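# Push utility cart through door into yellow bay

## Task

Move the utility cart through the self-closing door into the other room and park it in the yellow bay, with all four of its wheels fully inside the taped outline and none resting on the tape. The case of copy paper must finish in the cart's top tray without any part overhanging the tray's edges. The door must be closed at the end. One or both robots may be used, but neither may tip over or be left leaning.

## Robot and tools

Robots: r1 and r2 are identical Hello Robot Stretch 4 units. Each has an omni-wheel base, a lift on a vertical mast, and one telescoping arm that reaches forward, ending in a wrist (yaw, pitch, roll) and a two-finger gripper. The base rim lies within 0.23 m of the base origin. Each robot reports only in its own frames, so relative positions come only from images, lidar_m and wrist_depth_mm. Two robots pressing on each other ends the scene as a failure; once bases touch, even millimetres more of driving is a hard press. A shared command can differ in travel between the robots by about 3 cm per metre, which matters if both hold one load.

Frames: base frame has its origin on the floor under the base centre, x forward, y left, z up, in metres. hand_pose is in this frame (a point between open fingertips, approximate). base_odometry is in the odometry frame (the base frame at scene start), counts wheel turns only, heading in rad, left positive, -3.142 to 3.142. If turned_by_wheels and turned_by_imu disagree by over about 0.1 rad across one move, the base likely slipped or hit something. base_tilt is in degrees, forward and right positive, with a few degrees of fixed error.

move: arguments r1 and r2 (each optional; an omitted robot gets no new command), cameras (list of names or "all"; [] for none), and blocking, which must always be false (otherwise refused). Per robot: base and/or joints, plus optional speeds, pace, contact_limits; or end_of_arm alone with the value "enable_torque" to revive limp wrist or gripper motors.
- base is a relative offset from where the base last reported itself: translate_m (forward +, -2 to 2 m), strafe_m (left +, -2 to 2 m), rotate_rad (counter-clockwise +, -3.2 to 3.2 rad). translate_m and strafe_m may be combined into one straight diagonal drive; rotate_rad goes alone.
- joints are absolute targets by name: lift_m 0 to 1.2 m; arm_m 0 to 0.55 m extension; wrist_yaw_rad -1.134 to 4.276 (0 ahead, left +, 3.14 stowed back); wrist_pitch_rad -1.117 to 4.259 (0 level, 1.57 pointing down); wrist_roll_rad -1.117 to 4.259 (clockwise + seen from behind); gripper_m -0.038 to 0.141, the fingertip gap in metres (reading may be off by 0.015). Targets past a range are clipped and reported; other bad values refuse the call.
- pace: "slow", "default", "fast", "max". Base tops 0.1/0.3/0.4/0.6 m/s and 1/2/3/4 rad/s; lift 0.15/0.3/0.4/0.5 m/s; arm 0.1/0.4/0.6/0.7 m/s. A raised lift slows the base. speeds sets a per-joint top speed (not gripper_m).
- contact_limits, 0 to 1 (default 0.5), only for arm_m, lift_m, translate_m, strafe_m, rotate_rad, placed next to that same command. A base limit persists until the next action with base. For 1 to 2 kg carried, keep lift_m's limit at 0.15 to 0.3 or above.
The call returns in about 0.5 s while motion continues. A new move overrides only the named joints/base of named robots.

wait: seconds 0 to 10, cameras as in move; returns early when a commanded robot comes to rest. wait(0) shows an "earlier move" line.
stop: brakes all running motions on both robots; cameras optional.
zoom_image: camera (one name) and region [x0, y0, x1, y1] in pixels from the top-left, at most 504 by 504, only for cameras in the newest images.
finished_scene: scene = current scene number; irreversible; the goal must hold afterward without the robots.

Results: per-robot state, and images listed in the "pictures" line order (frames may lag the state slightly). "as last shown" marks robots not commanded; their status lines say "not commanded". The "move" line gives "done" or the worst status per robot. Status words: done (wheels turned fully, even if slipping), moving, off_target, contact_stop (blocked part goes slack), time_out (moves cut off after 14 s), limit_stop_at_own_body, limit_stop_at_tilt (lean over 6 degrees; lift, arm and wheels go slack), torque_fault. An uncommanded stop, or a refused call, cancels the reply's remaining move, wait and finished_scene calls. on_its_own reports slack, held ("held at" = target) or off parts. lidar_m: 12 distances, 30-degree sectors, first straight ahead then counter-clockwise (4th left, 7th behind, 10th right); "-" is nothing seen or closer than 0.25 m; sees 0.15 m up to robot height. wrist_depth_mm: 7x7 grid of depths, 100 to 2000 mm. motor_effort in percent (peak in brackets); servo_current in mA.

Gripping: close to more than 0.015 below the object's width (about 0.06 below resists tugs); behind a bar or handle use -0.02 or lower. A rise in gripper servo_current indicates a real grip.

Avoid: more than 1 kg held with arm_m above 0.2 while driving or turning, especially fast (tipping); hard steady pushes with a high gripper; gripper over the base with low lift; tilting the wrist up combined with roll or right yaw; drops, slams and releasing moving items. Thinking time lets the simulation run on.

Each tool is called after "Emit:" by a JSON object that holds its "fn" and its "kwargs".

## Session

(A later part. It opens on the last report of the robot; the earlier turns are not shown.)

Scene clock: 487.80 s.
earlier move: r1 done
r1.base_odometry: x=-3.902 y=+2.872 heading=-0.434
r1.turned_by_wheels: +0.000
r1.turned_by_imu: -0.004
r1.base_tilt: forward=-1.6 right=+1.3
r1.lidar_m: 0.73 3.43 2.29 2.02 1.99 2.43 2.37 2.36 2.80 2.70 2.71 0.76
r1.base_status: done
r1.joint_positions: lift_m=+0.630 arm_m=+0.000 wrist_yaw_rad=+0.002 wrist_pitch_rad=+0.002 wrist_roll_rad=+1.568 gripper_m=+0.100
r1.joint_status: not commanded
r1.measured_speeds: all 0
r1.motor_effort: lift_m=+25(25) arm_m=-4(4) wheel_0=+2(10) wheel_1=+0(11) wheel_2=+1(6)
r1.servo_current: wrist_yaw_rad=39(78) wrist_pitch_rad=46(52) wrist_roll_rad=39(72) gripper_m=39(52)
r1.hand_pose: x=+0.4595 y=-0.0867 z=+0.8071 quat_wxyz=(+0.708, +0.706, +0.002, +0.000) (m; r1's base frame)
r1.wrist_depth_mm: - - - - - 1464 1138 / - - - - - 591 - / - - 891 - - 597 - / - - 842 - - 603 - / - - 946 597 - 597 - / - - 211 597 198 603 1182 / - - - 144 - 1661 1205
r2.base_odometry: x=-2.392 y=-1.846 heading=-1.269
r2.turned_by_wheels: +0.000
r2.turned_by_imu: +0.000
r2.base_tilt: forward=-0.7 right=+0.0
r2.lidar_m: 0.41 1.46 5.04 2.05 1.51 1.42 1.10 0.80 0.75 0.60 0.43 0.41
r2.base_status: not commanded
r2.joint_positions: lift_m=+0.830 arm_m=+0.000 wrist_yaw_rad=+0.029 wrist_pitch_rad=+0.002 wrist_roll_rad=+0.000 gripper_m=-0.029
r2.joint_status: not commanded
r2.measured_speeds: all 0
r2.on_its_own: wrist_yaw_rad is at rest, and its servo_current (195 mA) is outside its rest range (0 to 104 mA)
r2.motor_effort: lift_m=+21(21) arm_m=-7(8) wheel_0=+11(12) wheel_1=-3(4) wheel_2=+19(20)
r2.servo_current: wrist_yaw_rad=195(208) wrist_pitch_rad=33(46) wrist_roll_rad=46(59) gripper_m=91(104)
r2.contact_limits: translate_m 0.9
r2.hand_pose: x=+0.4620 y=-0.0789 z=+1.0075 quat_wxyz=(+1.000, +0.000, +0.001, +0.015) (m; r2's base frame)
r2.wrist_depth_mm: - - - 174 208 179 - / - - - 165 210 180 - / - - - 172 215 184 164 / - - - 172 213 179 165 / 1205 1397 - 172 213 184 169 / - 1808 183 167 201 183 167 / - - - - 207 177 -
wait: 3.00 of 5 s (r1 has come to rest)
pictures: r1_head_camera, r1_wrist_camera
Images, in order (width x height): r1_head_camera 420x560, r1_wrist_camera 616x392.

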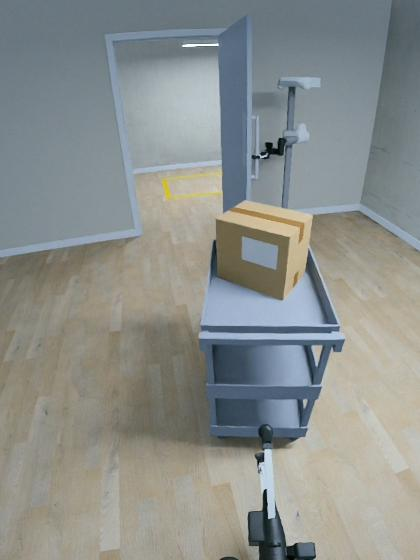

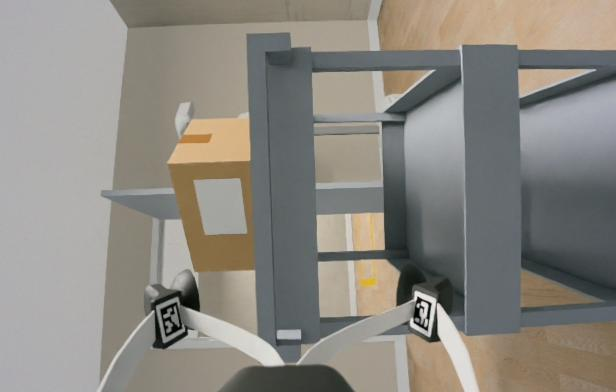

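Emit:
{"fn": "move", "kwargs": {"blocking": false, "r1": {"base":{"strafe_m":-0.10,"translate_m":0.16},"joints":{"lift_m":0.69}}, "cameras": []}}

Emit:
{"fn": "wait", "kwargs": {"seconds": 3, "cameras": ["r1_head_camera","r1_wrist_camera"]}}

Scene clock: 499.03 s.
move: r1 moving
r1.base_odometry: x=-3.883 y=+2.843 heading=-0.435
r1.turned_by_wheels: +0.000
r1.turned_by_imu: -0.001
r1.base_tilt: forward=-1.6 right=+1.3
r1.lidar_m: 0.72 3.41 2.33 2.04 2.01 2.41 2.41 2.40 2.81 2.67 2.67 0.76
r1.base_status: translate_m moving; strafe_m moving
r1.joint_positions: lift_m=+0.666 arm_m=+0.000 wrist_yaw_rad=+0.002 wrist_pitch_rad=+0.002 wrist_roll_rad=+1.568 gripper_m=+0.100
r1.joint_status: lift_m moving
r1.measured_speeds: translate_m=+0.116 strafe_m=-0.073 rotate_rad=-0.005 lift_m=+0.124 arm_m=+0.000 wrist_yaw_rad=+0.000 wrist_pitch_rad=+0.000 wrist_roll_rad=+0.000
r1.motor_effort: lift_m=+25(27) arm_m=-4(4) wheel_0=+9(11) wheel_1=-3(4) wheel_2=-7(8)
r1.servo_current: wrist_yaw_rad=52(65) wrist_pitch_rad=39(46) wrist_roll_rad=52(65) gripper_m=46(46)
r1.hand_pose: x=+0.4595 y=-0.0867 z=+0.8441 quat_wxyz=(+0.708, +0.706, +0.002, +0.000) (m; r1's base frame)
r1.wrist_depth_mm: - - - - - 1808 1182 / - - - 554 - 569 569 / - - 891 564 - - 569 / - - 820 564 - - 564 / - - 917 569 - - 580 / - - 215 574 198 - 580 / - - - 144 - 1756 1182
r2.base_odometry: x=-2.392 y=-1.846 heading=-1.269
r2.turned_by_wheels: +0.000
r2.turned_by_imu: +0.000
r2.base_tilt: forward=-0.7 right=+0.0
r2.lidar_m: 0.40 1.46 5.03 2.07 1.50 1.45 1.14 0.77 0.75 0.62 0.46 0.42
r2.base_status: not commanded
r2.joint_positions: lift_m=+0.830 arm_m=+0.000 wrist_yaw_rad=+0.029 wrist_pitch_rad=+0.002 wrist_roll_rad=+0.000 gripper_m=-0.029
r2.joint_status: not commanded
r2.measured_speeds: all 0
r2.motor_effort: lift_m=+21(21) arm_m=-7(8) wheel_0=+11(11) wheel_1=-3(4) wheel_2=+19(20)
r2.servo_current: wrist_yaw_rad=208(208) wrist_pitch_rad=39(46) wrist_roll_rad=52(59) gripper_m=98(104)
r2.contact_limits: translate_m 0.9
r2.hand_pose: x=+0.4620 y=-0.0789 z=+1.0075 quat_wxyz=(+1.000, +0.000, +0.001, +0.015) (m; r2's base frame)
r2.wrist_depth_mm: - - - 174 208 179 - / - - - 165 209 181 - / - - - 172 215 185 164 / - - - 172 213 179 165 / 1229 1397 - 172 213 183 169 / - 1756 183 167 201 184 167 / - - - - 206 178 -
pictures: none
No camera images: "cameras" was empty.

Scene clock: 500.43 s.
earlier move: r1 done
r1.base_odometry: x=-3.799 y=+2.714 heading=-0.435
r1.turned_by_wheels: +0.000
r1.turned_by_imu: +0.000
r1.base_tilt: forward=-1.6 right=+1.3
r1.lidar_m: 0.58 0.65 2.46 2.14 2.12 2.56 2.51 2.50 2.94 2.55 2.55 0.61
r1.base_status: done
r1.joint_positions: lift_m=+0.689 arm_m=+0.000 wrist_yaw_rad=+0.002 wrist_pitch_rad=+0.002 wrist_roll_rad=+1.568 gripper_m=+0.100
r1.joint_status: all done
r1.measured_speeds: all 0
r1.motor_effort: lift_m=+25(27) arm_m=-4(4) wheel_0=+1(12) wheel_1=-3(6) wheel_2=+0(10)
r1.servo_current: wrist_yaw_rad=59(72) wrist_pitch_rad=39(46) wrist_roll_rad=46(65) gripper_m=46(52)
r1.hand_pose: x=+0.4595 y=-0.0867 z=+0.8671 quat_wxyz=(+0.708, +0.706, +0.002, +0.000) (m; r1's base frame)
r1.wrist_depth_mm: - - - - - 1708 1205 / - - - - - 1430 445 / - - - 778 - - - / - - 683 654 - - - / - - 699 668 - - - / - - 215 750 192 - - / - - - 144 - 1808 -
r2.base_odometry: x=-2.392 y=-1.846 heading=-1.269
r2.turned_by_wheels: +0.000
r2.turned_by_imu: +0.000
r2.base_tilt: forward=-0.6 right=+0.0
r2.lidar_m: 0.40 1.47 5.04 2.08 1.47 1.43 1.10 0.80 0.77 0.61 0.43 0.42
r2.base_status: not commanded
r2.joint_positions: lift_m=+0.830 arm_m=+0.000 wrist_yaw_rad=+0.029 wrist_pitch_rad=+0.002 wrist_roll_rad=+0.000 gripper_m=-0.029
r2.joint_status: not commanded
r2.measured_speeds: all 0
r2.on_its_own: wrist_yaw_rad is at rest, and its servo_current (202 mA) is outside its rest range (0 to 104 mA)
r2.motor_effort: lift_m=+21(21) arm_m=-7(8) wheel_0=+11(11) wheel_1=-3(4) wheel_2=+20(20)
r2.servo_current: wrist_yaw_rad=202(208) wrist_pitch_rad=39(46) wrist_roll_rad=46(59) gripper_m=98(104)
r2.contact_limits: translate_m 0.9
r2.hand_pose: x=+0.4619 y=-0.0789 z=+1.0075 quat_wxyz=(+1.000, +0.000, +0.001, +0.015) (m; r2's base frame)
r2.wrist_depth_mm: - - - 175 208 178 - / - - - 165 209 180 - / - - - 172 216 185 164 / - - - 172 212 179 165 / 1182 1397 - 172 213 184 169 / - 1756 183 167 202 184 167 / - - - - 207 177 -
wait: 1.40 of 3 s (r1 has come to rest)
pictures: r1_head_camera, r1_wrist_camera
Images, in order (width x height): r1_head_camera 420x560, r1_wrist_camera 616x392.

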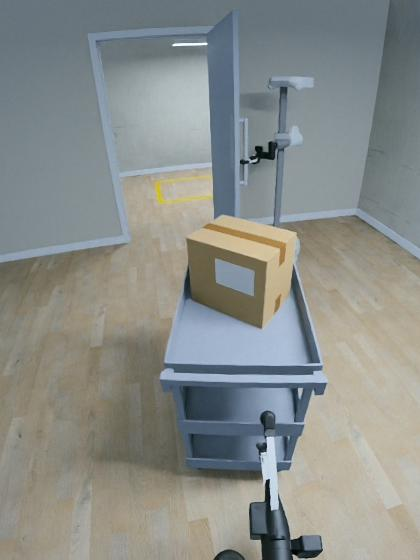

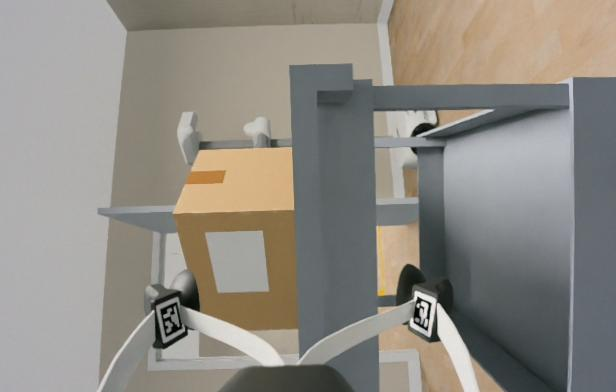

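Emit:
{"fn": "move", "kwargs": {"blocking": false, "r1": {"base":{"strafe_m":0.045,"translate_m":0.09},"pace":"slow"}, "cameras": []}}

Emit:
{"fn": "wait", "kwargs": {"seconds": 3, "cameras": ["r1_head_camera","r1_wrist_camera"]}}

Scene clock: 509.90 s.
move: r1 moving
r1.base_odometry: x=-3.786 y=+2.715 heading=-0.434
r1.turned_by_wheels: +0.000
r1.turned_by_imu: +0.000
r1.base_tilt: forward=-1.6 right=+1.2
r1.lidar_m: 0.57 0.63 2.46 2.16 2.12 2.55 2.51 2.50 2.93 2.57 2.56 0.60
r1.base_status: translate_m moving; strafe_m moving
r1.joint_positions: lift_m=+0.689 arm_m=+0.000 wrist_yaw_rad=+0.002 wrist_pitch_rad=+0.002 wrist_roll_rad=+1.568 gripper_m=+0.100
r1.joint_status: not commanded
r1.measured_speeds: translate_m=+0.048 strafe_m=+0.024 rotate_rad=-0.001 lift_m=+0.000 arm_m=+0.000 wrist_yaw_rad=+0.000 wrist_pitch_rad=+0.000 wrist_roll_rad=+0.000
r1.motor_effort: lift_m=+25(25) arm_m=-4(4) wheel_0=+4(6) wheel_1=+8(8) wheel_2=-6(6)
r1.servo_current: wrist_yaw_rad=52(59) wrist_pitch_rad=39(46) wrist_roll_rad=52(59) gripper_m=52(52)
r1.hand_pose: x=+0.4595 y=-0.0867 z=+0.8671 quat_wxyz=(+0.708, +0.706, +0.002, +0.000) (m; r1's base frame)
r1.wrist_depth_mm: - - - - - 1708 1205 / - - - - 424 1397 430 / - - - 759 - - - / - - 668 640 - - - / - - 691 668 - - - / - - 216 732 193 - - / - - - 144 - 1808 -
r2.base_odometry: x=-2.392 y=-1.846 heading=-1.269
r2.turned_by_wheels: +0.000
r2.turned_by_imu: +0.000
r2.base_tilt: forward=-0.6 right=+0.0
r2.lidar_m: 0.41 1.47 5.03 2.07 1.52 1.44 1.12 0.79 0.76 0.62 0.43 0.42
r2.base_status: not commanded
r2.joint_positions: lift_m=+0.830 arm_m=+0.000 wrist_yaw_rad=+0.029 wrist_pitch_rad=+0.002 wrist_roll_rad=+0.000 gripper_m=-0.029
r2.joint_status: not commanded
r2.measured_speeds: all 0
r2.motor_effort: lift_m=+21(21) arm_m=-7(8) wheel_0=+11(11) wheel_1=-3(4) wheel_2=+19(20)
r2.servo_current: wrist_yaw_rad=189(208) wrist_pitch_rad=39(46) wrist_roll_rad=46(59) gripper_m=98(104)
r2.contact_limits: translate_m 0.9
r2.hand_pose: x=+0.4619 y=-0.0789 z=+1.0075 quat_wxyz=(+1.000, +0.000, +0.001, +0.015) (m; r2's base frame)
r2.wrist_depth_mm: - - - 174 208 179 - / - - - 165 209 180 - / - - - 172 216 185 163 / - - - 172 213 179 165 / 1205 1366 - 172 214 183 168 / - 1756 183 167 201 183 167 / - - - - 207 178 -
pictures: none
No camera images: "cameras" was empty.

Scene clock: 511.60 s.
earlier move: r1 done
r1.base_odometry: x=-3.699 y=+2.717 heading=-0.434
r1.turned_by_wheels: +0.000
r1.turned_by_imu: +0.000
r1.base_tilt: forward=-1.6 right=+1.3
r1.lidar_m: 0.49 3.20 2.44 2.11 2.11 2.53 2.58 2.62 2.98 2.58 2.60 0.52
r1.base_status: done
r1.joint_positions: lift_m=+0.689 arm_m=+0.000 wrist_yaw_rad=+0.002 wrist_pitch_rad=+0.002 wrist_roll_rad=+1.568 gripper_m=+0.100
r1.joint_status: not commanded
r1.measured_speeds: all 0
r1.motor_effort: lift_m=+25(25) arm_m=-4(4) wheel_0=+3(6) wheel_1=+2(8) wheel_2=-2(7)
r1.servo_current: wrist_yaw_rad=72(72) wrist_pitch_rad=39(52) wrist_roll_rad=46(65) gripper_m=39(52)
r1.hand_pose: x=+0.4595 y=-0.0867 z=+0.8671 quat_wxyz=(+0.708, +0.706, +0.002, +0.000) (m; r1's base frame)
r1.wrist_depth_mm: - - - - 342 362 345 / - - - - - 1921 - / - - 676 609 946 - - / - - 574 283 - - - / - - 627 609 345 - - / - - 214 691 193 - - / - - - 144 - 1756 -
r2.base_odometry: x=-2.392 y=-1.846 heading=-1.269
r2.turned_by_wheels: +0.000
r2.turned_by_imu: +0.000
r2.base_tilt: forward=-0.6 right=+0.0
r2.lidar_m: 0.39 1.47 5.06 2.06 1.50 1.43 1.08 0.81 0.76 0.60 0.43 0.41
r2.base_status: not commanded
r2.joint_positions: lift_m=+0.830 arm_m=+0.000 wrist_yaw_rad=+0.029 wrist_pitch_rad=+0.002 wrist_roll_rad=+0.000 gripper_m=-0.029
r2.joint_status: not commanded
r2.measured_speeds: all 0
r2.on_its_own: wrist_yaw_rad is at rest, and its servo_current (202 mA) is outside its rest range (0 to 104 mA)
r2.motor_effort: lift_m=+21(21) arm_m=-7(8) wheel_0=+11(11) wheel_1=-3(4) wheel_2=+19(20)
r2.servo_current: wrist_yaw_rad=202(208) wrist_pitch_rad=33(46) wrist_roll_rad=59(59) gripper_m=91(104)
r2.contact_limits: translate_m 0.9
r2.hand_pose: x=+0.4619 y=-0.0789 z=+1.0075 quat_wxyz=(+1.000, +0.000, +0.001, +0.015) (m; r2's base frame)
r2.wrist_depth_mm: - - - 174 208 179 - / - - - 165 209 180 - / - - - 172 216 185 164 / - - - 172 213 179 165 / 1205 1397 - 172 213 183 169 / - 1708 183 167 201 183 167 / - - - - 208 177 -
wait: 1.70 of 3 s (r1 has come to rest)
pictures: r1_head_camera, r1_wrist_camera
Images, in order (width x height): r1_head_camera 420x560, r1_wrist_camera 616x392.

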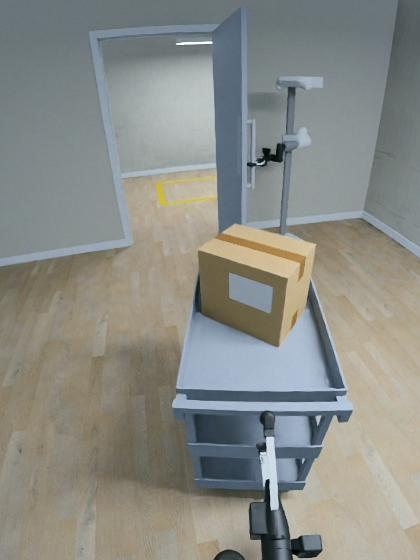

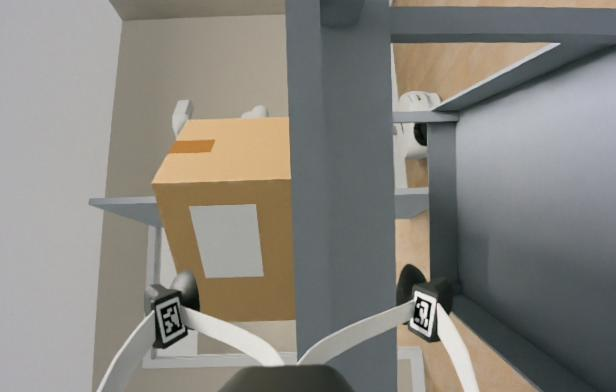

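Emit:
{"fn": "move", "kwargs": {"blocking": false, "r1": {"base":{"translate_m":0.1},"pace":"slow"}, "cameras": []}}

Emit:
{"fn": "wait", "kwargs": {"seconds": 3, "cameras": ["r1_head_camera","r1_wrist_camera"]}}

Scene clock: 518.47 s.
move: r1 moving
r1.base_odometry: x=-3.687 y=+2.712 heading=-0.434
r1.turned_by_wheels: +0.000
r1.turned_by_imu: +0.000
r1.base_tilt: forward=-1.6 right=+1.3
r1.lidar_m: 0.49 0.55 2.40 2.14 2.13 2.54 2.61 2.62 2.98 2.56 2.58 0.51
r1.base_status: translate_m moving
r1.joint_positions: lift_m=+0.689 arm_m=+0.000 wrist_yaw_rad=+0.002 wrist_pitch_rad=+0.002 wrist_roll_rad=+1.568 gripper_m=+0.100
r1.joint_status: not commanded
r1.measured_speeds: translate_m=+0.048 strafe_m=+0.000 rotate_rad=-0.002 lift_m=+0.000 arm_m=+0.000 wrist_yaw_rad=+0.000 wrist_pitch_rad=+0.000 wrist_roll_rad=+0.000
r1.motor_effort: lift_m=+25(25) arm_m=-4(4) wheel_0=+5(6) wheel_1=+5(7) wheel_2=-5(6)
r1.servo_current: wrist_yaw_rad=46(65) wrist_pitch_rad=39(46) wrist_roll_rad=46(59) gripper_m=39(46)
r1.hand_pose: x=+0.4595 y=-0.0867 z=+0.8671 quat_wxyz=(+0.708, +0.706, +0.002, +0.000) (m; r1's base frame)
r1.wrist_depth_mm: - - - - 332 336 338 / - - - - - 1863 - / - - 654 585 332 - - / - - 564 554 334 - - / - - 621 609 336 - - / - - 216 277 193 - - / - - - 144 - 1863 -
r2.base_odometry: x=-2.392 y=-1.846 heading=-1.269
r2.turned_by_wheels: +0.000
r2.turned_by_imu: +0.000
r2.base_tilt: forward=-0.7 right=+0.0
r2.lidar_m: 0.40 1.47 5.02 2.06 1.51 1.43 1.09 0.80 0.75 0.59 0.42 0.42
r2.base_status: not commanded
r2.joint_positions: lift_m=+0.830 arm_m=+0.000 wrist_yaw_rad=+0.029 wrist_pitch_rad=+0.002 wrist_roll_rad=+0.000 gripper_m=-0.029
r2.joint_status: not commanded
r2.measured_speeds: all 0
r2.motor_effort: lift_m=+21(21) arm_m=-7(8) wheel_0=+11(11) wheel_1=-3(4) wheel_2=+19(20)
r2.servo_current: wrist_yaw_rad=215(215) wrist_pitch_rad=46(46) wrist_roll_rad=39(59) gripper_m=98(98)
r2.contact_limits: translate_m 0.9
r2.hand_pose: x=+0.4619 y=-0.0789 z=+1.0075 quat_wxyz=(+1.000, +0.000, +0.001, +0.015) (m; r2's base frame)
r2.wrist_depth_mm: - - - 175 208 178 - / - - - 165 209 180 - / - - - 172 216 185 164 / - - - 172 213 179 165 / 1205 1397 - 172 213 183 168 / - 1756 183 167 202 184 167 / - - - - 207 177 -
pictures: none
No camera images: "cameras" was empty.

Scene clock: 520.23 s.
earlier move: r1 done
r1.base_odometry: x=-3.608 y=+2.675 heading=-0.434
r1.turned_by_wheels: +0.000
r1.turned_by_imu: +0.000
r1.base_tilt: forward=-1.6 right=+1.3
r1.lidar_m: 0.40 0.45 2.45 2.15 2.15 2.57 2.68 2.71 2.95 2.57 2.57 0.42
r1.base_status: done
r1.joint_positions: lift_m=+0.689 arm_m=+0.000 wrist_yaw_rad=+0.002 wrist_pitch_rad=+0.002 wrist_roll_rad=+1.568 gripper_m=+0.100
r1.joint_status: not commanded
r1.measured_speeds: all 0
r1.motor_effort: lift_m=+25(25) arm_m=-4(4) wheel_0=+2(7) wheel_1=+1(7) wheel_2=-1(7)
r1.servo_current: wrist_yaw_rad=46(72) wrist_pitch_rad=39(46) wrist_roll_rad=46(59) gripper_m=39(52)
r1.hand_pose: x=+0.4595 y=-0.0867 z=+0.8671 quat_wxyz=(+0.708, +0.706, +0.002, +0.000) (m; r1's base frame)
r1.wrist_depth_mm: - - - 240 240 1708 1229 / - - - - 242 1618 - / - - 549 484 243 - - / - 492 473 462 244 - - / - - 521 508 246 - - / - - 216 564 193 - - / - - - 144 250 1708 -
r2.base_odometry: x=-2.392 y=-1.846 heading=-1.269
r2.turned_by_wheels: +0.000
r2.turned_by_imu: +0.000
r2.base_tilt: forward=-0.6 right=+0.0
r2.lidar_m: 0.39 1.45 5.04 2.04 1.51 1.44 1.10 0.79 0.76 0.61 0.43 0.44
r2.base_status: not commanded
r2.joint_positions: lift_m=+0.830 arm_m=+0.000 wrist_yaw_rad=+0.029 wrist_pitch_rad=+0.002 wrist_roll_rad=+0.000 gripper_m=-0.029
r2.joint_status: not commanded
r2.measured_speeds: all 0
r2.on_its_own: wrist_yaw_rad is at rest, and its servo_current (195 mA) is outside its rest range (0 to 104 mA)
r2.motor_effort: lift_m=+21(21) arm_m=-7(8) wheel_0=+11(12) wheel_1=-3(4) wheel_2=+19(20)
r2.servo_current: wrist_yaw_rad=195(215) wrist_pitch_rad=39(46) wrist_roll_rad=46(59) gripper_m=91(104)
r2.contact_limits: translate_m 0.9
r2.hand_pose: x=+0.4619 y=-0.0789 z=+1.0075 quat_wxyz=(+1.000, +0.000, +0.001, +0.015) (m; r2's base frame)
r2.wrist_depth_mm: - - - 174 208 179 - / - - - 165 209 180 - / - - - 173 216 185 164 / - - - 172 213 179 165 / 1205 1366 - 172 213 183 169 / 1618 1708 183 167 200 184 167 / - - - - 207 177 -
wait: 1.77 of 3 s (r1 has come to rest)
pictures: r1_head_camera, r1_wrist_camera
Images, in order (width x height): r1_head_camera 420x560, r1_wrist_camera 616x392.

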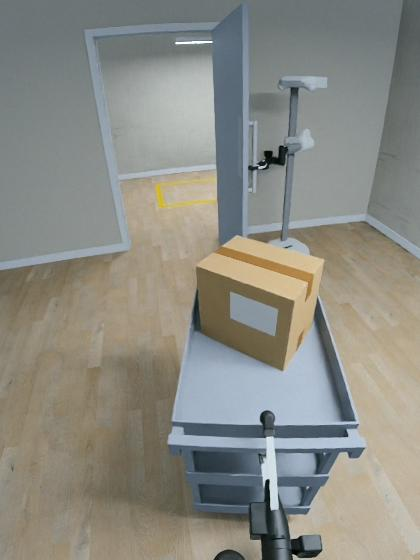

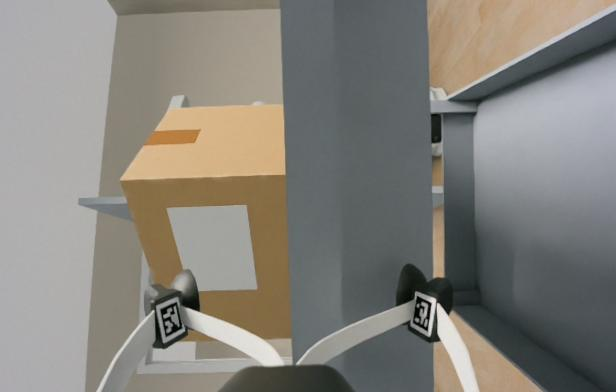

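Emit:
{"fn": "move", "kwargs": {"blocking": false, "r1": {"base":{"translate_m":0.035},"pace":"slow"}, "cameras": []}}

Emit:
{"fn": "wait", "kwargs": {"seconds": 2, "cameras": []}}

Emit:
{"fn": "move", "kwargs": {"blocking": false, "r1": {"joints":{"gripper_m":-0.03}}, "cameras": []}}

Emit:
{"fn": "wait", "kwargs": {"seconds": 2, "cameras": ["r1_head_camera","r1_wrist_camera"]}}

Scene clock: 526.90 s.
move: r1 moving
r1.base_odometry: x=-3.597 y=+2.670 heading=-0.434
r1.turned_by_wheels: +0.001
r1.turned_by_imu: +0.001
r1.base_tilt: forward=-1.6 right=+1.3
r1.lidar_m: 0.40 0.40 2.47 2.15 2.15 2.57 2.70 2.71 2.92 2.58 2.56 0.42
r1.base_status: translate_m moving
r1.joint_positions: lift_m=+0.690 arm_m=+0.000 wrist_yaw_rad=+0.002 wrist_pitch_rad=+0.002 wrist_roll_rad=+1.569 gripper_m=+0.100
r1.joint_status: not commanded
r1.measured_speeds: translate_m=+0.049 strafe_m=+0.000 rotate_rad=+0.003 lift_m=+0.000 arm_m=+0.000 wrist_yaw_rad=+0.000 wrist_pitch_rad=+0.000 wrist_roll_rad=+0.004
r1.motor_effort: lift_m=+25(25) arm_m=-1(4) wheel_0=+6(6) wheel_1=+4(6) wheel_2=-7(7)
r1.servo_current: wrist_yaw_rad=26(72) wrist_pitch_rad=46(52) wrist_roll_rad=39(52) gripper_m=46(52)
r1.hand_pose: x=+0.4595 y=-0.0867 z=+0.8671 quat_wxyz=(+0.708, +0.706, +0.002, +0.000) (m; r1's base frame)
r1.wrist_depth_mm: - - - 235 235 1661 1281 / - - - - 236 1618 - / - - 549 177 236 - - / - 473 473 459 238 - - / - - 512 492 239 - - / - - 539 179 213 - - / - - - 142 242 1537 -
r2.base_odometry: x=-2.392 y=-1.846 heading=-1.269
r2.turned_by_wheels: +0.000
r2.turned_by_imu: +0.000
r2.base_tilt: forward=-0.6 right=+0.0
r2.lidar_m: 0.39 1.48 5.03 2.05 1.53 1.45 1.11 0.81 0.74 0.58 0.44 0.42
r2.base_status: not commanded
r2.joint_positions: lift_m=+0.830 arm_m=+0.000 wrist_yaw_rad=+0.029 wrist_pitch_rad=+0.002 wrist_roll_rad=+0.000 gripper_m=-0.029
r2.joint_status: not commanded
r2.measured_speeds: all 0
r2.motor_effort: lift_m=+21(21) arm_m=-7(8) wheel_0=+11(11) wheel_1=-3(4) wheel_2=+20(20)
r2.servo_current: wrist_yaw_rad=202(202) wrist_pitch_rad=46(46) wrist_roll_rad=46(59) gripper_m=98(98)
r2.contact_limits: translate_m 0.9
r2.hand_pose: x=+0.4619 y=-0.0789 z=+1.0075 quat_wxyz=(+1.000, +0.000, +0.001, +0.015) (m; r2's base frame)
r2.wrist_depth_mm: - - - 174 207 179 - / - - - 165 209 180 - / - - - 172 216 185 164 / - - - 172 213 179 165 / 1182 1397 - 172 213 183 168 / - 1708 183 167 201 183 167 / - - - - 206 178 -
pictures: none
No camera images: "cameras" was empty.

Scene clock: 527.87 s.
earlier move: r1 done
r1.base_odometry: x=-3.577 y=+2.661 heading=-0.434
r1.turned_by_wheels: +0.000
r1.turned_by_imu: -0.001
r1.base_tilt: forward=-1.6 right=+1.3
r1.lidar_m: 0.38 0.41 2.47 2.14 2.16 2.57 2.73 2.74 2.92 2.56 2.57 0.45
r1.base_status: done
r1.joint_positions: lift_m=+0.690 arm_m=+0.000 wrist_yaw_rad=+0.000 wrist_pitch_rad=+0.002 wrist_roll_rad=+1.569 gripper_m=+0.100
r1.joint_status: not commanded
r1.measured_speeds: all 0
r1.motor_effort: lift_m=+25(25) arm_m=+4(4) wheel_0=+2(8) wheel_1=+3(7) wheel_2=-5(8)
r1.servo_current: wrist_yaw_rad=46(72) wrist_pitch_rad=39(52) wrist_roll_rad=52(59) gripper_m=46(52)
r1.hand_pose: x=+0.4592 y=-0.0875 z=+0.8671 quat_wxyz=(+0.708, +0.706, +0.001, -0.001) (m; r1's base frame)
r1.wrist_depth_mm: - - - - 242 1618 1229 / - - - - 242 1708 - / - - 564 500 242 - - / - 484 473 462 242 - - / - - 508 496 239 - - / - - 539 180 196 - - / - - - 142 240 668 -
r2.base_odometry: x=-2.392 y=-1.846 heading=-1.269
r2.turned_by_wheels: +0.000
r2.turned_by_imu: +0.000
r2.base_tilt: forward=-0.7 right=+0.0
r2.lidar_m: 0.40 1.42 5.04 2.06 1.49 1.44 1.09 0.80 0.76 0.60 0.45 0.42
r2.base_status: not commanded
r2.joint_positions: lift_m=+0.830 arm_m=+0.000 wrist_yaw_rad=+0.029 wrist_pitch_rad=+0.002 wrist_roll_rad=+0.000 gripper_m=-0.029
r2.joint_status: not commanded
r2.measured_speeds: all 0
r2.on_its_own: wrist_yaw_rad is at rest, and its servo_current (195 mA) is outside its rest range (0 to 104 mA)
r2.motor_effort: lift_m=+21(21) arm_m=-7(8) wheel_0=+10(12) wheel_1=-3(4) wheel_2=+19(20)
r2.servo_current: wrist_yaw_rad=195(208) wrist_pitch_rad=39(52) wrist_roll_rad=46(59) gripper_m=91(98)
r2.contact_limits: translate_m 0.9
r2.hand_pose: x=+0.4619 y=-0.0789 z=+1.0075 quat_wxyz=(+1.000, +0.000, +0.001, +0.015) (m; r2's base frame)
r2.wrist_depth_mm: - - - 174 208 179 - / - - - 166 210 180 - / - - - 172 215 185 164 / - - - 172 213 179 165 / 1182 1336 - 172 214 183 169 / - 1708 183 167 201 183 166 / - 152 - - 207 177 -
wait: 0.97 of 2 s (r1 has come to rest)
pictures: none
No camera images: "cameras" was empty.

Scene clock: 528.37 s.
move: r1 moving
r1.base_odometry: x=-3.577 y=+2.661 heading=-0.434
r1.turned_by_wheels: +0.000
r1.turned_by_imu: +0.000
r1.base_tilt: forward=-1.6 right=+1.3
r1.lidar_m: 0.39 0.41 2.46 2.16 2.17 2.56 2.73 2.72 2.94 2.57 2.55 0.44
r1.base_status: not commanded
r1.joint_positions: lift_m=+0.690 arm_m=+0.000 wrist_yaw_rad=+0.000 wrist_pitch_rad=+0.003 wrist_roll_rad=+1.569 gripper_m=+0.084
r1.joint_status: gripper_m moving
r1.measured_speeds: translate_m=+0.000 strafe_m=+0.000 rotate_rad=+0.000 lift_m=+0.000 arm_m=+0.000 wrist_yaw_rad=+0.000 wrist_pitch_rad=+0.014 wrist_roll_rad=+0.000
r1.motor_effort: lift_m=+25(25) arm_m=+4(4) wheel_0=+2(3) wheel_1=+3(3) wheel_2=-5(5)
r1.servo_current: wrist_yaw_rad=72(78) wrist_pitch_rad=39(46) wrist_roll_rad=46(65) gripper_m=85(85)
r1.hand_pose: x=+0.4592 y=-0.0875 z=+0.8667 quat_wxyz=(+0.708, +0.706, +0.001, -0.001) (m; r1's base frame)
r1.wrist_depth_mm: - - - - 243 1756 1229 / - - - - 244 1661 - / - - 564 496 241 - - / - 473 469 459 241 - - / - - 508 496 241 - - / - - 212 180 196 - - / - - - 141 242 - -
r2.base_odometry: x=-2.392 y=-1.846 heading=-1.269
r2.turned_by_wheels: +0.000
r2.turned_by_imu: +0.000
r2.base_tilt: forward=-0.6 right=+0.0
r2.lidar_m: 0.40 1.42 5.03 2.02 1.51 1.43 1.13 0.79 0.75 0.62 0.44 0.42
r2.base_status: not commanded
r2.joint_positions: lift_m=+0.830 arm_m=+0.000 wrist_yaw_rad=+0.029 wrist_pitch_rad=+0.002 wrist_roll_rad=+0.000 gripper_m=-0.029
r2.joint_status: not commanded
r2.measured_speeds: all 0
r2.motor_effort: lift_m=+21(21) arm_m=-7(8) wheel_0=+11(11) wheel_1=-4(4) wheel_2=+19(20)
r2.servo_current: wrist_yaw_rad=195(202) wrist_pitch_rad=39(46) wrist_roll_rad=46(59) gripper_m=91(98)
r2.contact_limits: translate_m 0.9
r2.hand_pose: x=+0.4619 y=-0.0789 z=+1.0075 quat_wxyz=(+1.000, +0.000, +0.001, +0.015) (m; r2's base frame)
r2.wrist_depth_mm: - - - 174 208 179 - / - - - 165 210 180 - / - - - 172 215 185 164 / - - - 172 213 179 165 / 1160 1366 - 172 213 183 169 / - 1661 183 167 201 183 167 / - 152 - - 207 177 -
pictures: none
No camera images: "cameras" was empty.

Scene clock: 529.90 s.
earlier move: r1 done
r1.base_odometry: x=-3.577 y=+2.661 heading=-0.434
r1.turned_by_wheels: +0.000
r1.turned_by_imu: +0.000
r1.base_tilt: forward=-1.6 right=+1.3
r1.lidar_m: 0.38 0.39 2.45 2.16 2.17 2.57 2.71 2.75 2.93 2.55 2.56 0.40
r1.base_status: not commanded
r1.joint_positions: lift_m=+0.690 arm_m=+0.000 wrist_yaw_rad=+0.000 wrist_pitch_rad=+0.008 wrist_roll_rad=+1.569 gripper_m=-0.029
r1.joint_status: all done
r1.measured_speeds: all 0
r1.motor_effort: lift_m=+25(25) arm_m=-3(4) wheel_0=+2(3) wheel_1=+3(4) wheel_2=-1(5)
r1.servo_current: wrist_yaw_rad=52(78) wrist_pitch_rad=52(59) wrist_roll_rad=59(65) gripper_m=65(156)
r1.hand_pose: x=+0.4593 y=-0.0875 z=+0.8654 quat_wxyz=(+0.708, +0.706, +0.003, -0.003) (m; r1's base frame)
r1.wrist_depth_mm: - - - 224 226 1576 1229 / - - - 225 226 809 - / - - 500 167 228 - - / - 469 459 168 230 - - / - - 517 169 231 - - / - - 208 186 183 - - / - - - 136 233 134 -
r2.base_odometry: x=-2.392 y=-1.846 heading=-1.269
r2.turned_by_wheels: +0.000
r2.turned_by_imu: +0.000
r2.base_tilt: forward=-0.6 right=+0.0
r2.lidar_m: 0.41 1.46 5.04 2.09 1.50 1.44 1.08 0.80 0.75 0.59 0.44 0.42
r2.base_status: not commanded
r2.joint_positions: lift_m=+0.830 arm_m=+0.000 wrist_yaw_rad=+0.029 wrist_pitch_rad=+0.002 wrist_roll_rad=+0.000 gripper_m=-0.029
r2.joint_status: not commanded
r2.measured_speeds: all 0
r2.on_its_own: wrist_yaw_rad is at rest, and its servo_current (195 mA) is outside its rest range (0 to 104 mA)
r2.motor_effort: lift_m=+21(21) arm_m=-7(8) wheel_0=+11(11) wheel_1=-4(4) wheel_2=+20(20)
r2.servo_current: wrist_yaw_rad=195(208) wrist_pitch_rad=39(46) wrist_roll_rad=59(59) gripper_m=91(104)
r2.contact_limits: translate_m 0.9
r2.hand_pose: x=+0.4619 y=-0.0789 z=+1.0075 quat_wxyz=(+1.000, +0.000, +0.001, +0.015) (m; r2's base frame)
r2.wrist_depth_mm: - - - 175 208 179 - / - - - 165 209 180 - / - - - 172 216 185 164 / - - - 172 213 179 165 / 1205 1336 - 172 213 183 168 / 1576 1708 183 167 201 184 167 / - 152 - - 206 178 -
wait: 1.53 of 2 s (r1 has come to rest)
pictures: r1_head_camera, r1_wrist_camera
Images, in order (width x height): r1_head_camera 420x560, r1_wrist_camera 616x392.

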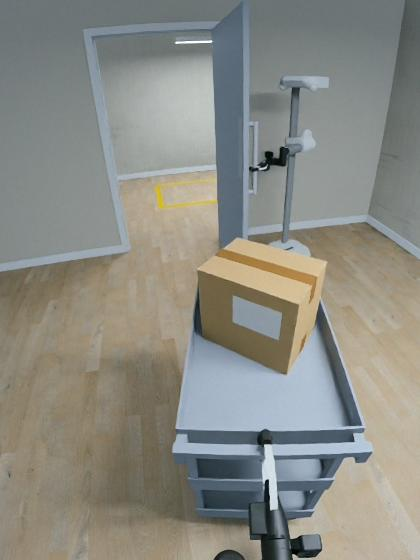

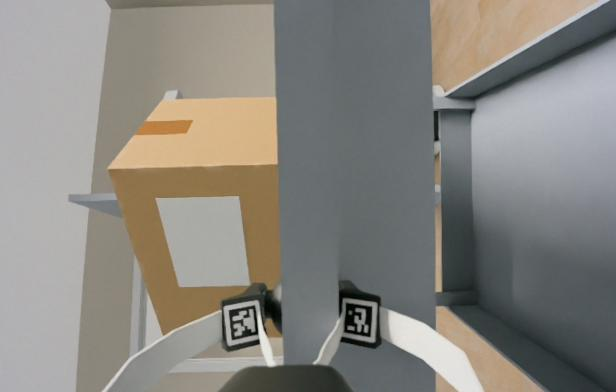

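Emit:
{"fn": "move", "kwargs": {"blocking": false, "r1": {"base":{"strafe_m":0.15,"translate_m":0.1},"pace":"slow"}, "cameras": []}}

Emit:
{"fn": "wait", "kwargs": {"seconds": 4, "cameras": ["r1_head_camera","r1_wrist_camera"]}}

Scene clock: 557.17 s.
move: r1 moving
r1.base_odometry: x=-3.566 y=+2.667 heading=-0.434
r1.turned_by_wheels: -0.001
r1.turned_by_imu: -0.001
r1.base_tilt: forward=-1.6 right=+1.3
r1.lidar_m: 0.40 0.40 2.47 2.13 2.15 2.55 2.74 2.76 2.94 2.56 2.57 0.41
r1.base_status: translate_m moving; strafe_m moving
r1.joint_positions: lift_m=+0.690 arm_m=+0.000 wrist_yaw_rad=+0.000 wrist_pitch_rad=+0.008 wrist_roll_rad=+1.569 gripper_m=-0.029
r1.joint_status: not commanded
r1.measured_speeds: translate_m=+0.026 strafe_m=+0.040 rotate_rad=-0.003 lift_m=+0.000 arm_m=+0.000 wrist_yaw_rad=+0.000 wrist_pitch_rad=+0.000 wrist_roll_rad=+0.000
r1.motor_effort: lift_m=+25(25) arm_m=-3(4) wheel_0=-6(8) wheel_1=+7(7) wheel_2=-6(6)
r1.servo_current: wrist_yaw_rad=52(72) wrist_pitch_rad=52(52) wrist_roll_rad=46(59) gripper_m=52(65)
r1.hand_pose: x=+0.4592 y=-0.0875 z=+0.8654 quat_wxyz=(+0.708, +0.706, +0.003, -0.003) (m; r1's base frame)
r1.wrist_depth_mm: - - - - 231 1576 1255 / - - - - 230 1618 - / - - 530 169 230 - - / - 466 462 169 230 - - / - - 500 169 229 - - / - - 207 185 229 - - / - - - 142 229 134 -
r2.base_odometry: x=-2.392 y=-1.846 heading=-1.269
r2.turned_by_wheels: +0.000
r2.turned_by_imu: +0.000
r2.base_tilt: forward=-0.6 right=+0.0
r2.lidar_m: 0.38 1.45 5.02 2.07 1.48 1.44 1.08 0.80 0.75 0.61 0.44 0.42
r2.base_status: not commanded
r2.joint_positions: lift_m=+0.830 arm_m=+0.000 wrist_yaw_rad=+0.029 wrist_pitch_rad=+0.002 wrist_roll_rad=+0.000 gripper_m=-0.029
r2.joint_status: not commanded
r2.measured_speeds: all 0
r2.motor_effort: lift_m=+21(21) arm_m=-7(7) wheel_0=+11(11) wheel_1=-3(4) wheel_2=+19(20)
r2.servo_current: wrist_yaw_rad=189(202) wrist_pitch_rad=39(46) wrist_roll_rad=52(59) gripper_m=104(104)
r2.contact_limits: translate_m 0.9
r2.hand_pose: x=+0.4619 y=-0.0789 z=+1.0075 quat_wxyz=(+1.000, +0.000, +0.001, +0.015) (m; r2's base frame)
r2.wrist_depth_mm: - - - 174 208 179 - / - - - 165 209 180 - / - - - 172 215 185 164 / - - - 172 213 179 165 / 1182 1366 - 172 213 183 169 / - 1708 183 167 201 185 166 / - 152 - - 207 177 -
pictures: none
No camera images: "cameras" was empty.

Scene clock: 559.77 s.
earlier move: r1 done
r1.base_odometry: x=-3.423 y=+2.755 heading=-0.434
r1.turned_by_wheels: +0.000
r1.turned_by_imu: +0.001
r1.base_tilt: forward=-1.6 right=+1.3
r1.lidar_m: 0.42 2.94 2.32 2.04 2.04 2.39 2.87 2.87 3.09 2.69 2.68 0.42
r1.base_status: done
r1.joint_positions: lift_m=+0.690 arm_m=+0.000 wrist_yaw_rad=-0.002 wrist_pitch_rad=+0.008 wrist_roll_rad=+1.569 gripper_m=-0.029
r1.joint_status: not commanded
r1.measured_speeds: all 0
r1.motor_effort: lift_m=+25(25) arm_m=+4(5) wheel_0=-3(8) wheel_1=+3(7) wheel_2=-5(10)
r1.servo_current: wrist_yaw_rad=52(72) wrist_pitch_rad=52(65) wrist_roll_rad=52(65) gripper_m=65(65)
r1.hand_pose: x=+0.4590 y=-0.0881 z=+0.8654 quat_wxyz=(+0.708, +0.706, +0.002, -0.004) (m; r1's base frame)
r1.wrist_depth_mm: - - - - 204 - - / - 569 517 150 209 - - / - 439 442 154 215 - - / - 492 484 159 220 - - / - - 559 163 227 - - / - - 206 184 183 1618 - / - - 176 134 239 1464 -
r2.base_odometry: x=-2.392 y=-1.846 heading=-1.269
r2.turned_by_wheels: +0.000
r2.turned_by_imu: +0.000
r2.base_tilt: forward=-0.6 right=+0.0
r2.lidar_m: 0.40 1.40 5.03 2.06 1.51 1.45 1.10 0.81 0.75 0.60 0.46 0.41
r2.base_status: not commanded
r2.joint_positions: lift_m=+0.830 arm_m=+0.000 wrist_yaw_rad=+0.029 wrist_pitch_rad=+0.002 wrist_roll_rad=+0.000 gripper_m=-0.029
r2.joint_status: not commanded
r2.measured_speeds: all 0
r2.on_its_own: wrist_yaw_rad is at rest, and its servo_current (202 mA) is outside its rest range (0 to 104 mA)
r2.motor_effort: lift_m=+21(21) arm_m=-7(8) wheel_0=+11(12) wheel_1=-3(4) wheel_2=+19(20)
r2.servo_current: wrist_yaw_rad=202(208) wrist_pitch_rad=46(52) wrist_roll_rad=46(59) gripper_m=98(104)
r2.contact_limits: translate_m 0.9
r2.hand_pose: x=+0.4619 y=-0.0789 z=+1.0075 quat_wxyz=(+1.000, +0.000, +0.001, +0.015) (m; r2's base frame)
r2.wrist_depth_mm: - - - 174 208 179 - / - - - 165 209 180 - / - - - 172 215 185 164 / - 1255 - 172 213 180 165 / 1160 1160 - 172 213 183 169 / - - 182 167 201 183 167 / 1229 - - - 208 178 -
wait: 2.60 of 4 s (r1 has come to rest)
pictures: r1_head_camera, r1_wrist_camera
Images, in order (width x height): r1_head_camera 420x560, r1_wrist_camera 616x392.

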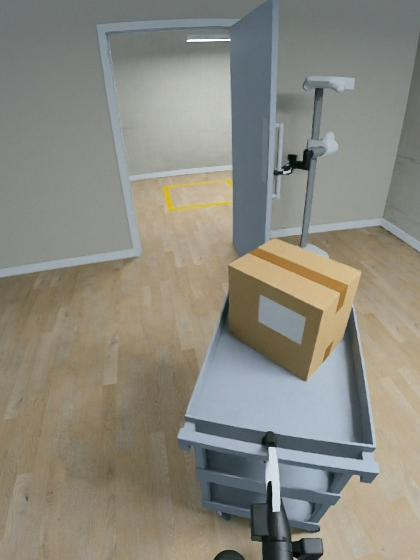

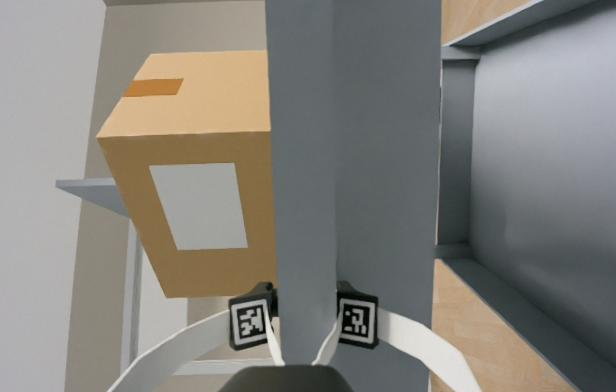

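Emit:
{"fn": "move", "kwargs": {"blocking": false, "r1": {"base":{"translate_m":0.15,"strafe_m":-0.2},"pace":"slow","contact_limits":{"translate_m":0.8}}, "cameras": []}}

Emit:
{"fn": "wait", "kwargs": {"seconds": 6, "cameras": ["r1_head_camera"]}}

Scene clock: 588.73 s.
move: r1 moving
r1.base_odometry: x=-3.420 y=+2.743 heading=-0.434
r1.turned_by_wheels: +0.000
r1.turned_by_imu: +0.000
r1.base_tilt: forward=-1.5 right=+1.2
r1.lidar_m: 0.40 2.95 2.34 2.05 2.05 2.40 2.87 2.87 3.08 2.66 2.68 0.41
r1.base_status: translate_m moving; strafe_m moving
r1.joint_positions: lift_m=+0.690 arm_m=+0.000 wrist_yaw_rad=-0.002 wrist_pitch_rad=+0.008 wrist_roll_rad=+1.569 gripper_m=-0.029
r1.joint_status: not commanded
r1.measured_speeds: translate_m=+0.030 strafe_m=-0.040 rotate_rad=+0.000 lift_m=+0.000 arm_m=+0.000 wrist_yaw_rad=+0.000 wrist_pitch_rad=+0.000 wrist_roll_rad=+0.000
r1.motor_effort: lift_m=+25(25) arm_m=+4(4) wheel_0=+9(12) wheel_1=-2(5) wheel_2=-6(9)
r1.servo_current: wrist_yaw_rad=52(59) wrist_pitch_rad=59(59) wrist_roll_rad=52(59) gripper_m=59(65)
r1.contact_limits: translate_m 0.8
r1.hand_pose: x=+0.4590 y=-0.0881 z=+0.8654 quat_wxyz=(+0.708, +0.706, +0.002, -0.004) (m; r1's base frame)
r1.wrist_depth_mm: - - - - 204 - - / - - 521 150 211 - - / - 439 439 154 214 - - / - 492 488 159 220 - - / - - 549 163 225 - - / - - 603 184 230 1661 - / - - 176 135 239 132 -
r2.base_odometry: x=-2.392 y=-1.846 heading=-1.269
r2.turned_by_wheels: +0.000
r2.turned_by_imu: +0.000
r2.base_tilt: forward=-0.6 right=+0.1
r2.lidar_m: 0.40 1.41 5.03 2.04 1.52 1.44 1.09 0.81 0.76 0.60 0.44 0.43
r2.base_status: not commanded
r2.joint_positions: lift_m=+0.830 arm_m=+0.000 wrist_yaw_rad=+0.029 wrist_pitch_rad=+0.002 wrist_roll_rad=+0.000 gripper_m=-0.029
r2.joint_status: not commanded
r2.measured_speeds: all 0
r2.motor_effort: lift_m=+21(21) arm_m=-7(8) wheel_0=+11(11) wheel_1=-3(4) wheel_2=+20(20)
r2.servo_current: wrist_yaw_rad=195(208) wrist_pitch_rad=39(39) wrist_roll_rad=46(59) gripper_m=91(104)
r2.contact_limits: translate_m 0.9
r2.hand_pose: x=+0.4619 y=-0.0789 z=+1.0075 quat_wxyz=(+1.000, +0.000, +0.001, +0.015) (m; r2's base frame)
r2.wrist_depth_mm: - - - 174 208 179 - / - - - 165 208 180 - / - - - 172 215 184 164 / - 1255 - 172 213 179 165 / 1182 1160 - 172 214 183 169 / - - 183 167 201 184 167 / 1229 - - - 207 177 -
pictures: none
No camera images: "cameras" was empty.

Scene clock: 592.00 s.
earlier move: r1 done
r1.base_odometry: x=-3.371 y=+2.510 heading=-0.434
r1.turned_by_wheels: +0.000
r1.turned_by_imu: +0.000
r1.base_tilt: forward=-1.6 right=+1.3
r1.lidar_m: 0.36 0.40 2.58 2.24 2.28 2.67 2.95 2.97 2.85 2.44 2.44 0.44
r1.base_status: done
r1.joint_positions: lift_m=+0.690 arm_m=+0.000 wrist_yaw_rad=+0.002 wrist_pitch_rad=+0.008 wrist_roll_rad=+1.569 gripper_m=-0.029
r1.joint_status: not commanded
r1.measured_speeds: all 0
r1.motor_effort: lift_m=+25(25) arm_m=+4(4) wheel_0=+5(13) wheel_1=-2(5) wheel_2=+0(9)
r1.servo_current: wrist_yaw_rad=59(72) wrist_pitch_rad=59(59) wrist_roll_rad=39(72) gripper_m=59(65)
r1.contact_limits: translate_m 0.8
r1.hand_pose: x=+0.4594 y=-0.0870 z=+0.8654 quat_wxyz=(+0.708, +0.706, +0.003, -0.002) (m; r1's base frame)
r1.wrist_depth_mm: - - - 256 256 1708 1182 / - - - 251 250 1661 1281 / - - 1863 243 246 1708 - / - 517 488 238 240 - - / - 477 477 175 236 - - / - - 496 185 230 - - / - - 179 136 224 - -
r2.base_odometry: x=-2.392 y=-1.846 heading=-1.269
r2.turned_by_wheels: +0.000
r2.turned_by_imu: +0.000
r2.base_tilt: forward=-0.6 right=+0.0
r2.lidar_m: 0.38 1.19 5.03 2.05 1.47 1.44 1.10 0.80 0.76 0.60 0.45 0.43
r2.base_status: not commanded
r2.joint_positions: lift_m=+0.830 arm_m=+0.000 wrist_yaw_rad=+0.029 wrist_pitch_rad=+0.002 wrist_roll_rad=+0.000 gripper_m=-0.029
r2.joint_status: not commanded
r2.measured_speeds: all 0
r2.on_its_own: wrist_yaw_rad is at rest, and its servo_current (195 mA) is outside its rest range (0 to 104 mA)
r2.motor_effort: lift_m=+21(21) arm_m=-7(8) wheel_0=+11(12) wheel_1=-3(4) wheel_2=+19(20)
r2.servo_current: wrist_yaw_rad=195(208) wrist_pitch_rad=33(46) wrist_roll_rad=59(59) gripper_m=98(104)
r2.contact_limits: translate_m 0.9
r2.hand_pose: x=+0.4619 y=-0.0789 z=+1.0075 quat_wxyz=(+1.000, +0.000, +0.001, +0.015) (m; r2's base frame)
r2.wrist_depth_mm: - - - 175 207 179 - / - - - 165 209 181 - / - - - 172 216 185 164 / - 1060 - 172 214 179 165 / 1008 1060 - 172 213 183 169 / 1308 1537 183 167 200 184 167 / 1025 - 1921 - 207 177 -
wait: 3.27 of 6 s (r1 has come to rest)
pictures: r1_head_camera
Images, in order (width x height): r1_head_camera 420x560.

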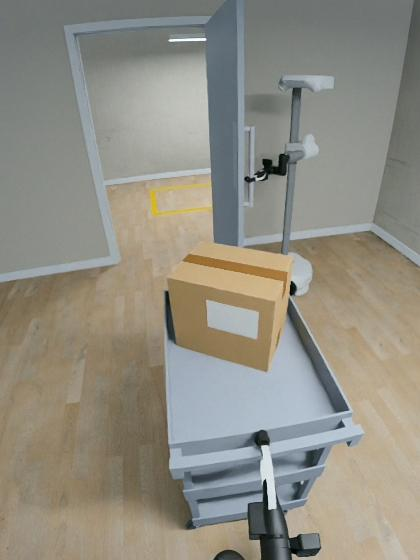

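Emit:
{"fn": "move", "kwargs": {"blocking": false, "r1": {"base":{"rotate_rad":0.33},"pace":"slow","contact_limits":{"rotate_rad":0.8}}, "cameras": []}}

Emit:
{"fn": "wait", "kwargs": {"seconds": 6, "cameras": []}}

Emit:
{"fn": "move", "kwargs": {"blocking": false, "r1": {"base":{"translate_m":0.185,"strafe_m":-0.36},"pace":"slow","contact_limits":{"translate_m":0.8}}, "cameras": []}}

Emit:
{"fn": "wait", "kwargs": {"seconds": 8, "cameras": ["r1_head_camera"]}}

Scene clock: 610.77 s.
move: r1 moving
r1.base_odometry: x=-3.371 y=+2.510 heading=-0.310
r1.turned_by_wheels: +0.124
r1.turned_by_imu: +0.124
r1.base_tilt: forward=-1.6 right=+1.3
r1.lidar_m: 0.38 2.88 2.43 2.25 2.31 2.94 2.96 3.03 2.68 2.45 2.49 0.43
r1.base_status: rotate_rad moving
r1.joint_positions: lift_m=+0.690 arm_m=+0.000 wrist_yaw_rad=-0.008 wrist_pitch_rad=+0.008 wrist_roll_rad=+1.569 gripper_m=-0.029
r1.joint_status: not commanded
r1.measured_speeds: translate_m=-0.001 strafe_m=+0.001 rotate_rad=+0.484 lift_m=+0.000 arm_m=+0.000 wrist_yaw_rad=-0.012 wrist_pitch_rad=+0.000 wrist_roll_rad=+0.000
r1.motor_effort: lift_m=+25(25) arm_m=+4(4) wheel_0=-12(12) wheel_1=-5(7) wheel_2=-12(12)
r1.servo_current: wrist_yaw_rad=52(59) wrist_pitch_rad=46(59) wrist_roll_rad=52(59) gripper_m=52(59)
r1.contact_limits: rotate_rad 0.8
r1.hand_pose: x=+0.4585 y=-0.0898 z=+0.8654 quat_wxyz=(+0.708, +0.706, +0.000, -0.006) (m; r1's base frame)
r1.wrist_depth_mm: - - - 243 241 1708 1229 / - - - - 240 1756 - / - - 597 176 237 - - / - 466 466 174 235 - - / - 504 492 172 233 - - / - - 197 183 181 - - / - - 179 136 229 - -
r2.base_odometry: x=-2.392 y=-1.846 heading=-1.269
r2.turned_by_wheels: +0.000
r2.turned_by_imu: +0.000
r2.base_tilt: forward=-0.6 right=+0.0
r2.lidar_m: 0.39 1.17 5.04 2.06 1.52 1.44 1.10 0.80 0.76 0.60 0.44 0.41
r2.base_status: not commanded
r2.joint_positions: lift_m=+0.830 arm_m=+0.000 wrist_yaw_rad=+0.029 wrist_pitch_rad=+0.002 wrist_roll_rad=+0.000 gripper_m=-0.029
r2.joint_status: not commanded
r2.measured_speeds: all 0
r2.motor_effort: lift_m=+21(21) arm_m=-7(7) wheel_0=+11(11) wheel_1=-3(4) wheel_2=+19(20)
r2.servo_current: wrist_yaw_rad=195(208) wrist_pitch_rad=46(46) wrist_roll_rad=39(59) gripper_m=91(104)
r2.contact_limits: translate_m 0.9
r2.hand_pose: x=+0.4619 y=-0.0789 z=+1.0075 quat_wxyz=(+1.000, +0.000, +0.001, +0.015) (m; r2's base frame)
r2.wrist_depth_mm: - - - 174 207 179 - / - - - 166 209 180 - / - - - 172 215 186 164 / - 1078 - 172 214 180 165 / 1025 1042 - 172 214 183 169 / 1229 1576 183 167 201 183 167 / 1060 - 1921 - 207 177 -
pictures: none
No camera images: "cameras" was empty.

Scene clock: 611.70 s.
earlier move: r1 done
r1.base_odometry: x=-3.371 y=+2.510 heading=-0.105
r1.turned_by_wheels: +0.205
r1.turned_by_imu: +0.206
r1.base_tilt: forward=-1.6 right=+1.3
r1.lidar_m: 0.42 2.98 2.30 2.26 2.43 2.97 2.92 3.20 2.50 2.47 2.66 0.39
r1.base_status: done
r1.joint_positions: lift_m=+0.690 arm_m=+0.000 wrist_yaw_rad=-0.003 wrist_pitch_rad=+0.008 wrist_roll_rad=+1.569 gripper_m=-0.029
r1.joint_status: not commanded
r1.measured_speeds: all 0
r1.motor_effort: lift_m=+25(25) arm_m=-4(4) wheel_0=-5(14) wheel_1=-4(8) wheel_2=-1(13)
r1.servo_current: wrist_yaw_rad=39(65) wrist_pitch_rad=52(59) wrist_roll_rad=39(65) gripper_m=52(59)
r1.contact_limits: rotate_rad 0.8
r1.hand_pose: x=+0.4590 y=-0.0882 z=+0.8654 quat_wxyz=(+0.708, +0.706, +0.002, -0.004) (m; r1's base frame)
r1.wrist_depth_mm: - 544 517 132 187 - - / - 430 427 - 197 - - / - 442 442 - 205 - - / - 554 517 152 215 - - / - - 627 159 224 - - / - - - 183 182 1618 - / - - 177 134 249 1464 1281
r2.base_odometry: x=-2.392 y=-1.846 heading=-1.269
r2.turned_by_wheels: +0.000
r2.turned_by_imu: +0.000
r2.base_tilt: forward=-0.6 right=+0.0
r2.lidar_m: 0.40 1.21 5.02 2.06 1.51 1.44 1.10 0.78 0.75 0.61 0.45 0.42
r2.base_status: not commanded
r2.joint_positions: lift_m=+0.830 arm_m=+0.000 wrist_yaw_rad=+0.029 wrist_pitch_rad=+0.002 wrist_roll_rad=+0.000 gripper_m=-0.029
r2.joint_status: not commanded
r2.measured_speeds: all 0
r2.on_its_own: wrist_yaw_rad is at rest, and its servo_current (195 mA) is outside its rest range (0 to 104 mA)
r2.motor_effort: lift_m=+21(21) arm_m=-7(8) wheel_0=+11(11) wheel_1=-3(4) wheel_2=+19(20)
r2.servo_current: wrist_yaw_rad=195(208) wrist_pitch_rad=39(46) wrist_roll_rad=52(59) gripper_m=98(104)
r2.contact_limits: translate_m 0.9
r2.hand_pose: x=+0.4619 y=-0.0789 z=+1.0075 quat_wxyz=(+1.000, +0.000, +0.001, +0.015) (m; r2's base frame)
r2.wrist_depth_mm: - - - 174 208 179 - / - - - 165 210 180 - / - - - 173 216 185 164 / - 1060 - 172 213 179 165 / 1397 1078 - 172 214 183 168 / - 1464 183 167 202 184 166 / - - 1160 - 207 178 -
wait: 0.93 of 6 s (r1 has come to rest)
pictures: none
No camera images: "cameras" was empty.

Scene clock: 612.20 s.
move: r1 moving
r1.base_odometry: x=-3.367 y=+2.499 heading=-0.105
r1.turned_by_wheels: +0.000
r1.turned_by_imu: +0.000
r1.base_tilt: forward=-1.6 right=+1.3
r1.lidar_m: 0.39 2.99 2.31 2.28 2.44 3.00 2.94 3.19 2.50 2.46 2.62 0.38
r1.base_status: translate_m moving; strafe_m moving
r1.joint_positions: lift_m=+0.690 arm_m=+0.000 wrist_yaw_rad=-0.003 wrist_pitch_rad=+0.008 wrist_roll_rad=+1.569 gripper_m=-0.029
r1.joint_status: not commanded
r1.measured_speeds: translate_m=+0.023 strafe_m=-0.044 rotate_rad=+0.002 lift_m=+0.000 arm_m=+0.000 wrist_yaw_rad=+0.000 wrist_pitch_rad=+0.000 wrist_roll_rad=+0.000
r1.motor_effort: lift_m=+25(25) arm_m=-1(4) wheel_0=+10(11) wheel_1=-5(8) wheel_2=-6(7)
r1.servo_current: wrist_yaw_rad=39(59) wrist_pitch_rad=52(59) wrist_roll_rad=39(59) gripper_m=52(59)
r1.contact_limits: translate_m 0.8
r1.hand_pose: x=+0.4590 y=-0.0882 z=+0.8654 quat_wxyz=(+0.708, +0.706, +0.002, -0.004) (m; r1's base frame)
r1.wrist_depth_mm: - 535 508 130 186 - - / - 427 430 - 194 - - / - 439 445 - 204 - - / - 544 512 151 214 - - / - - 621 158 224 - - / - - - 183 183 1661 - / - - 180 135 247 1464 1308
r2.base_odometry: x=-2.392 y=-1.846 heading=-1.269
r2.turned_by_wheels: +0.000
r2.turned_by_imu: +0.000
r2.base_tilt: forward=-0.6 right=+0.0
r2.lidar_m: 0.39 1.22 5.05 2.06 1.50 1.45 1.10 0.81 0.75 0.61 0.44 0.42
r2.base_status: not commanded
r2.joint_positions: lift_m=+0.830 arm_m=+0.000 wrist_yaw_rad=+0.029 wrist_pitch_rad=+0.002 wrist_roll_rad=+0.000 gripper_m=-0.029
r2.joint_status: not commanded
r2.measured_speeds: all 0
r2.motor_effort: lift_m=+21(21) arm_m=-7(8) wheel_0=+11(11) wheel_1=-4(4) wheel_2=+19(20)
r2.servo_current: wrist_yaw_rad=202(202) wrist_pitch_rad=39(46) wrist_roll_rad=39(46) gripper_m=91(98)
r2.contact_limits: translate_m 0.9
r2.hand_pose: x=+0.4619 y=-0.0789 z=+1.0075 quat_wxyz=(+1.000, +0.000, +0.001, +0.015) (m; r2's base frame)
r2.wrist_depth_mm: - - - 174 208 179 - / - - - 165 210 180 - / - - - 172 216 185 164 / - 1060 - 172 213 179 165 / 1366 1060 - 172 213 183 168 / - 1576 183 167 201 183 167 / - - 1160 - 207 177 -
pictures: none
No camera images: "cameras" was empty.

Scene clock: 617.03 s.
earlier move: r1 done
r1.base_odometry: x=-3.224 y=+2.133 heading=-0.105
r1.turned_by_wheels: +0.000
r1.turned_by_imu: +0.000
r1.base_tilt: forward=-1.6 right=+1.3
r1.lidar_m: 0.35 0.37 2.62 2.61 2.75 3.19 3.14 2.75 2.17 2.12 2.27 0.44
r1.base_status: done
r1.joint_positions: lift_m=+0.690 arm_m=+0.000 wrist_yaw_rad=+0.002 wrist_pitch_rad=+0.008 wrist_roll_rad=+1.569 gripper_m=-0.029
r1.joint_status: not commanded
r1.measured_speeds: all 0
r1.motor_effort: lift_m=+25(25) arm_m=+4(4) wheel_0=+6(13) wheel_1=-2(8) wheel_2=-1(7)
r1.servo_current: wrist_yaw_rad=52(72) wrist_pitch_rad=59(59) wrist_roll_rad=39(72) gripper_m=59(59)
r1.contact_limits: translate_m 0.8
r1.hand_pose: x=+0.4594 y=-0.0869 z=+0.8654 quat_wxyz=(+0.708, +0.706, +0.003, -0.002) (m; r1's base frame)
r1.wrist_depth_mm: - - - 1576 274 304 1078 / - - - 263 263 1618 1229 / - - - 253 254 1708 - / - - 569 244 246 - - / - 466 469 179 238 - - / - 500 484 183 229 - - / - - 178 135 223 - -
r2.base_odometry: x=-2.392 y=-1.846 heading=-1.269
r2.turned_by_wheels: +0.000
r2.turned_by_imu: +0.001
r2.base_tilt: forward=-0.6 right=+0.0
r2.lidar_m: 0.39 0.96 1.96 2.05 1.50 1.44 1.08 0.80 0.76 0.61 0.46 0.41
r2.base_status: not commanded
r2.joint_positions: lift_m=+0.830 arm_m=+0.000 wrist_yaw_rad=+0.029 wrist_pitch_rad=+0.002 wrist_roll_rad=+0.000 gripper_m=-0.029
r2.joint_status: not commanded
r2.measured_speeds: all 0
r2.on_its_own: wrist_yaw_rad is at rest, and its servo_current (195 mA) is outside its rest range (0 to 104 mA)
r2.motor_effort: lift_m=+21(21) arm_m=-7(8) wheel_0=+11(12) wheel_1=-3(4) wheel_2=+19(20)
r2.servo_current: wrist_yaw_rad=195(208) wrist_pitch_rad=46(46) wrist_roll_rad=52(65) gripper_m=98(104)
r2.contact_limits: translate_m 0.9
r2.hand_pose: x=+0.4619 y=-0.0789 z=+1.0075 quat_wxyz=(+1.000, +0.000, +0.001, +0.015) (m; r2's base frame)
r2.wrist_depth_mm: - - - 175 208 179 - / - - - 164 209 180 - / - - - 173 215 185 164 / - 878 - 172 213 179 165 / 1138 854 991 172 213 183 168 / - 715 179 167 201 184 167 / - - - - 207 178 -
wait: 4.83 of 8 s (r1 has come to rest)
pictures: r1_head_camera
Images, in order (width x height): r1_head_camera 420x560.

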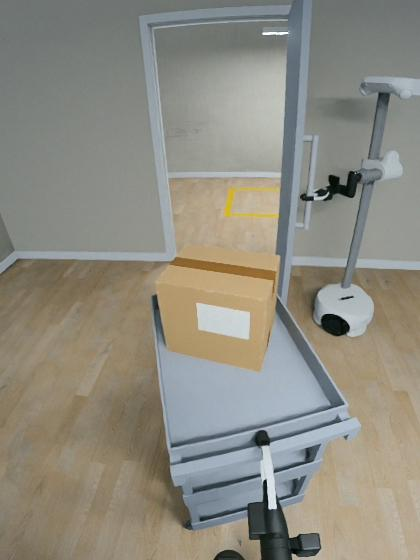

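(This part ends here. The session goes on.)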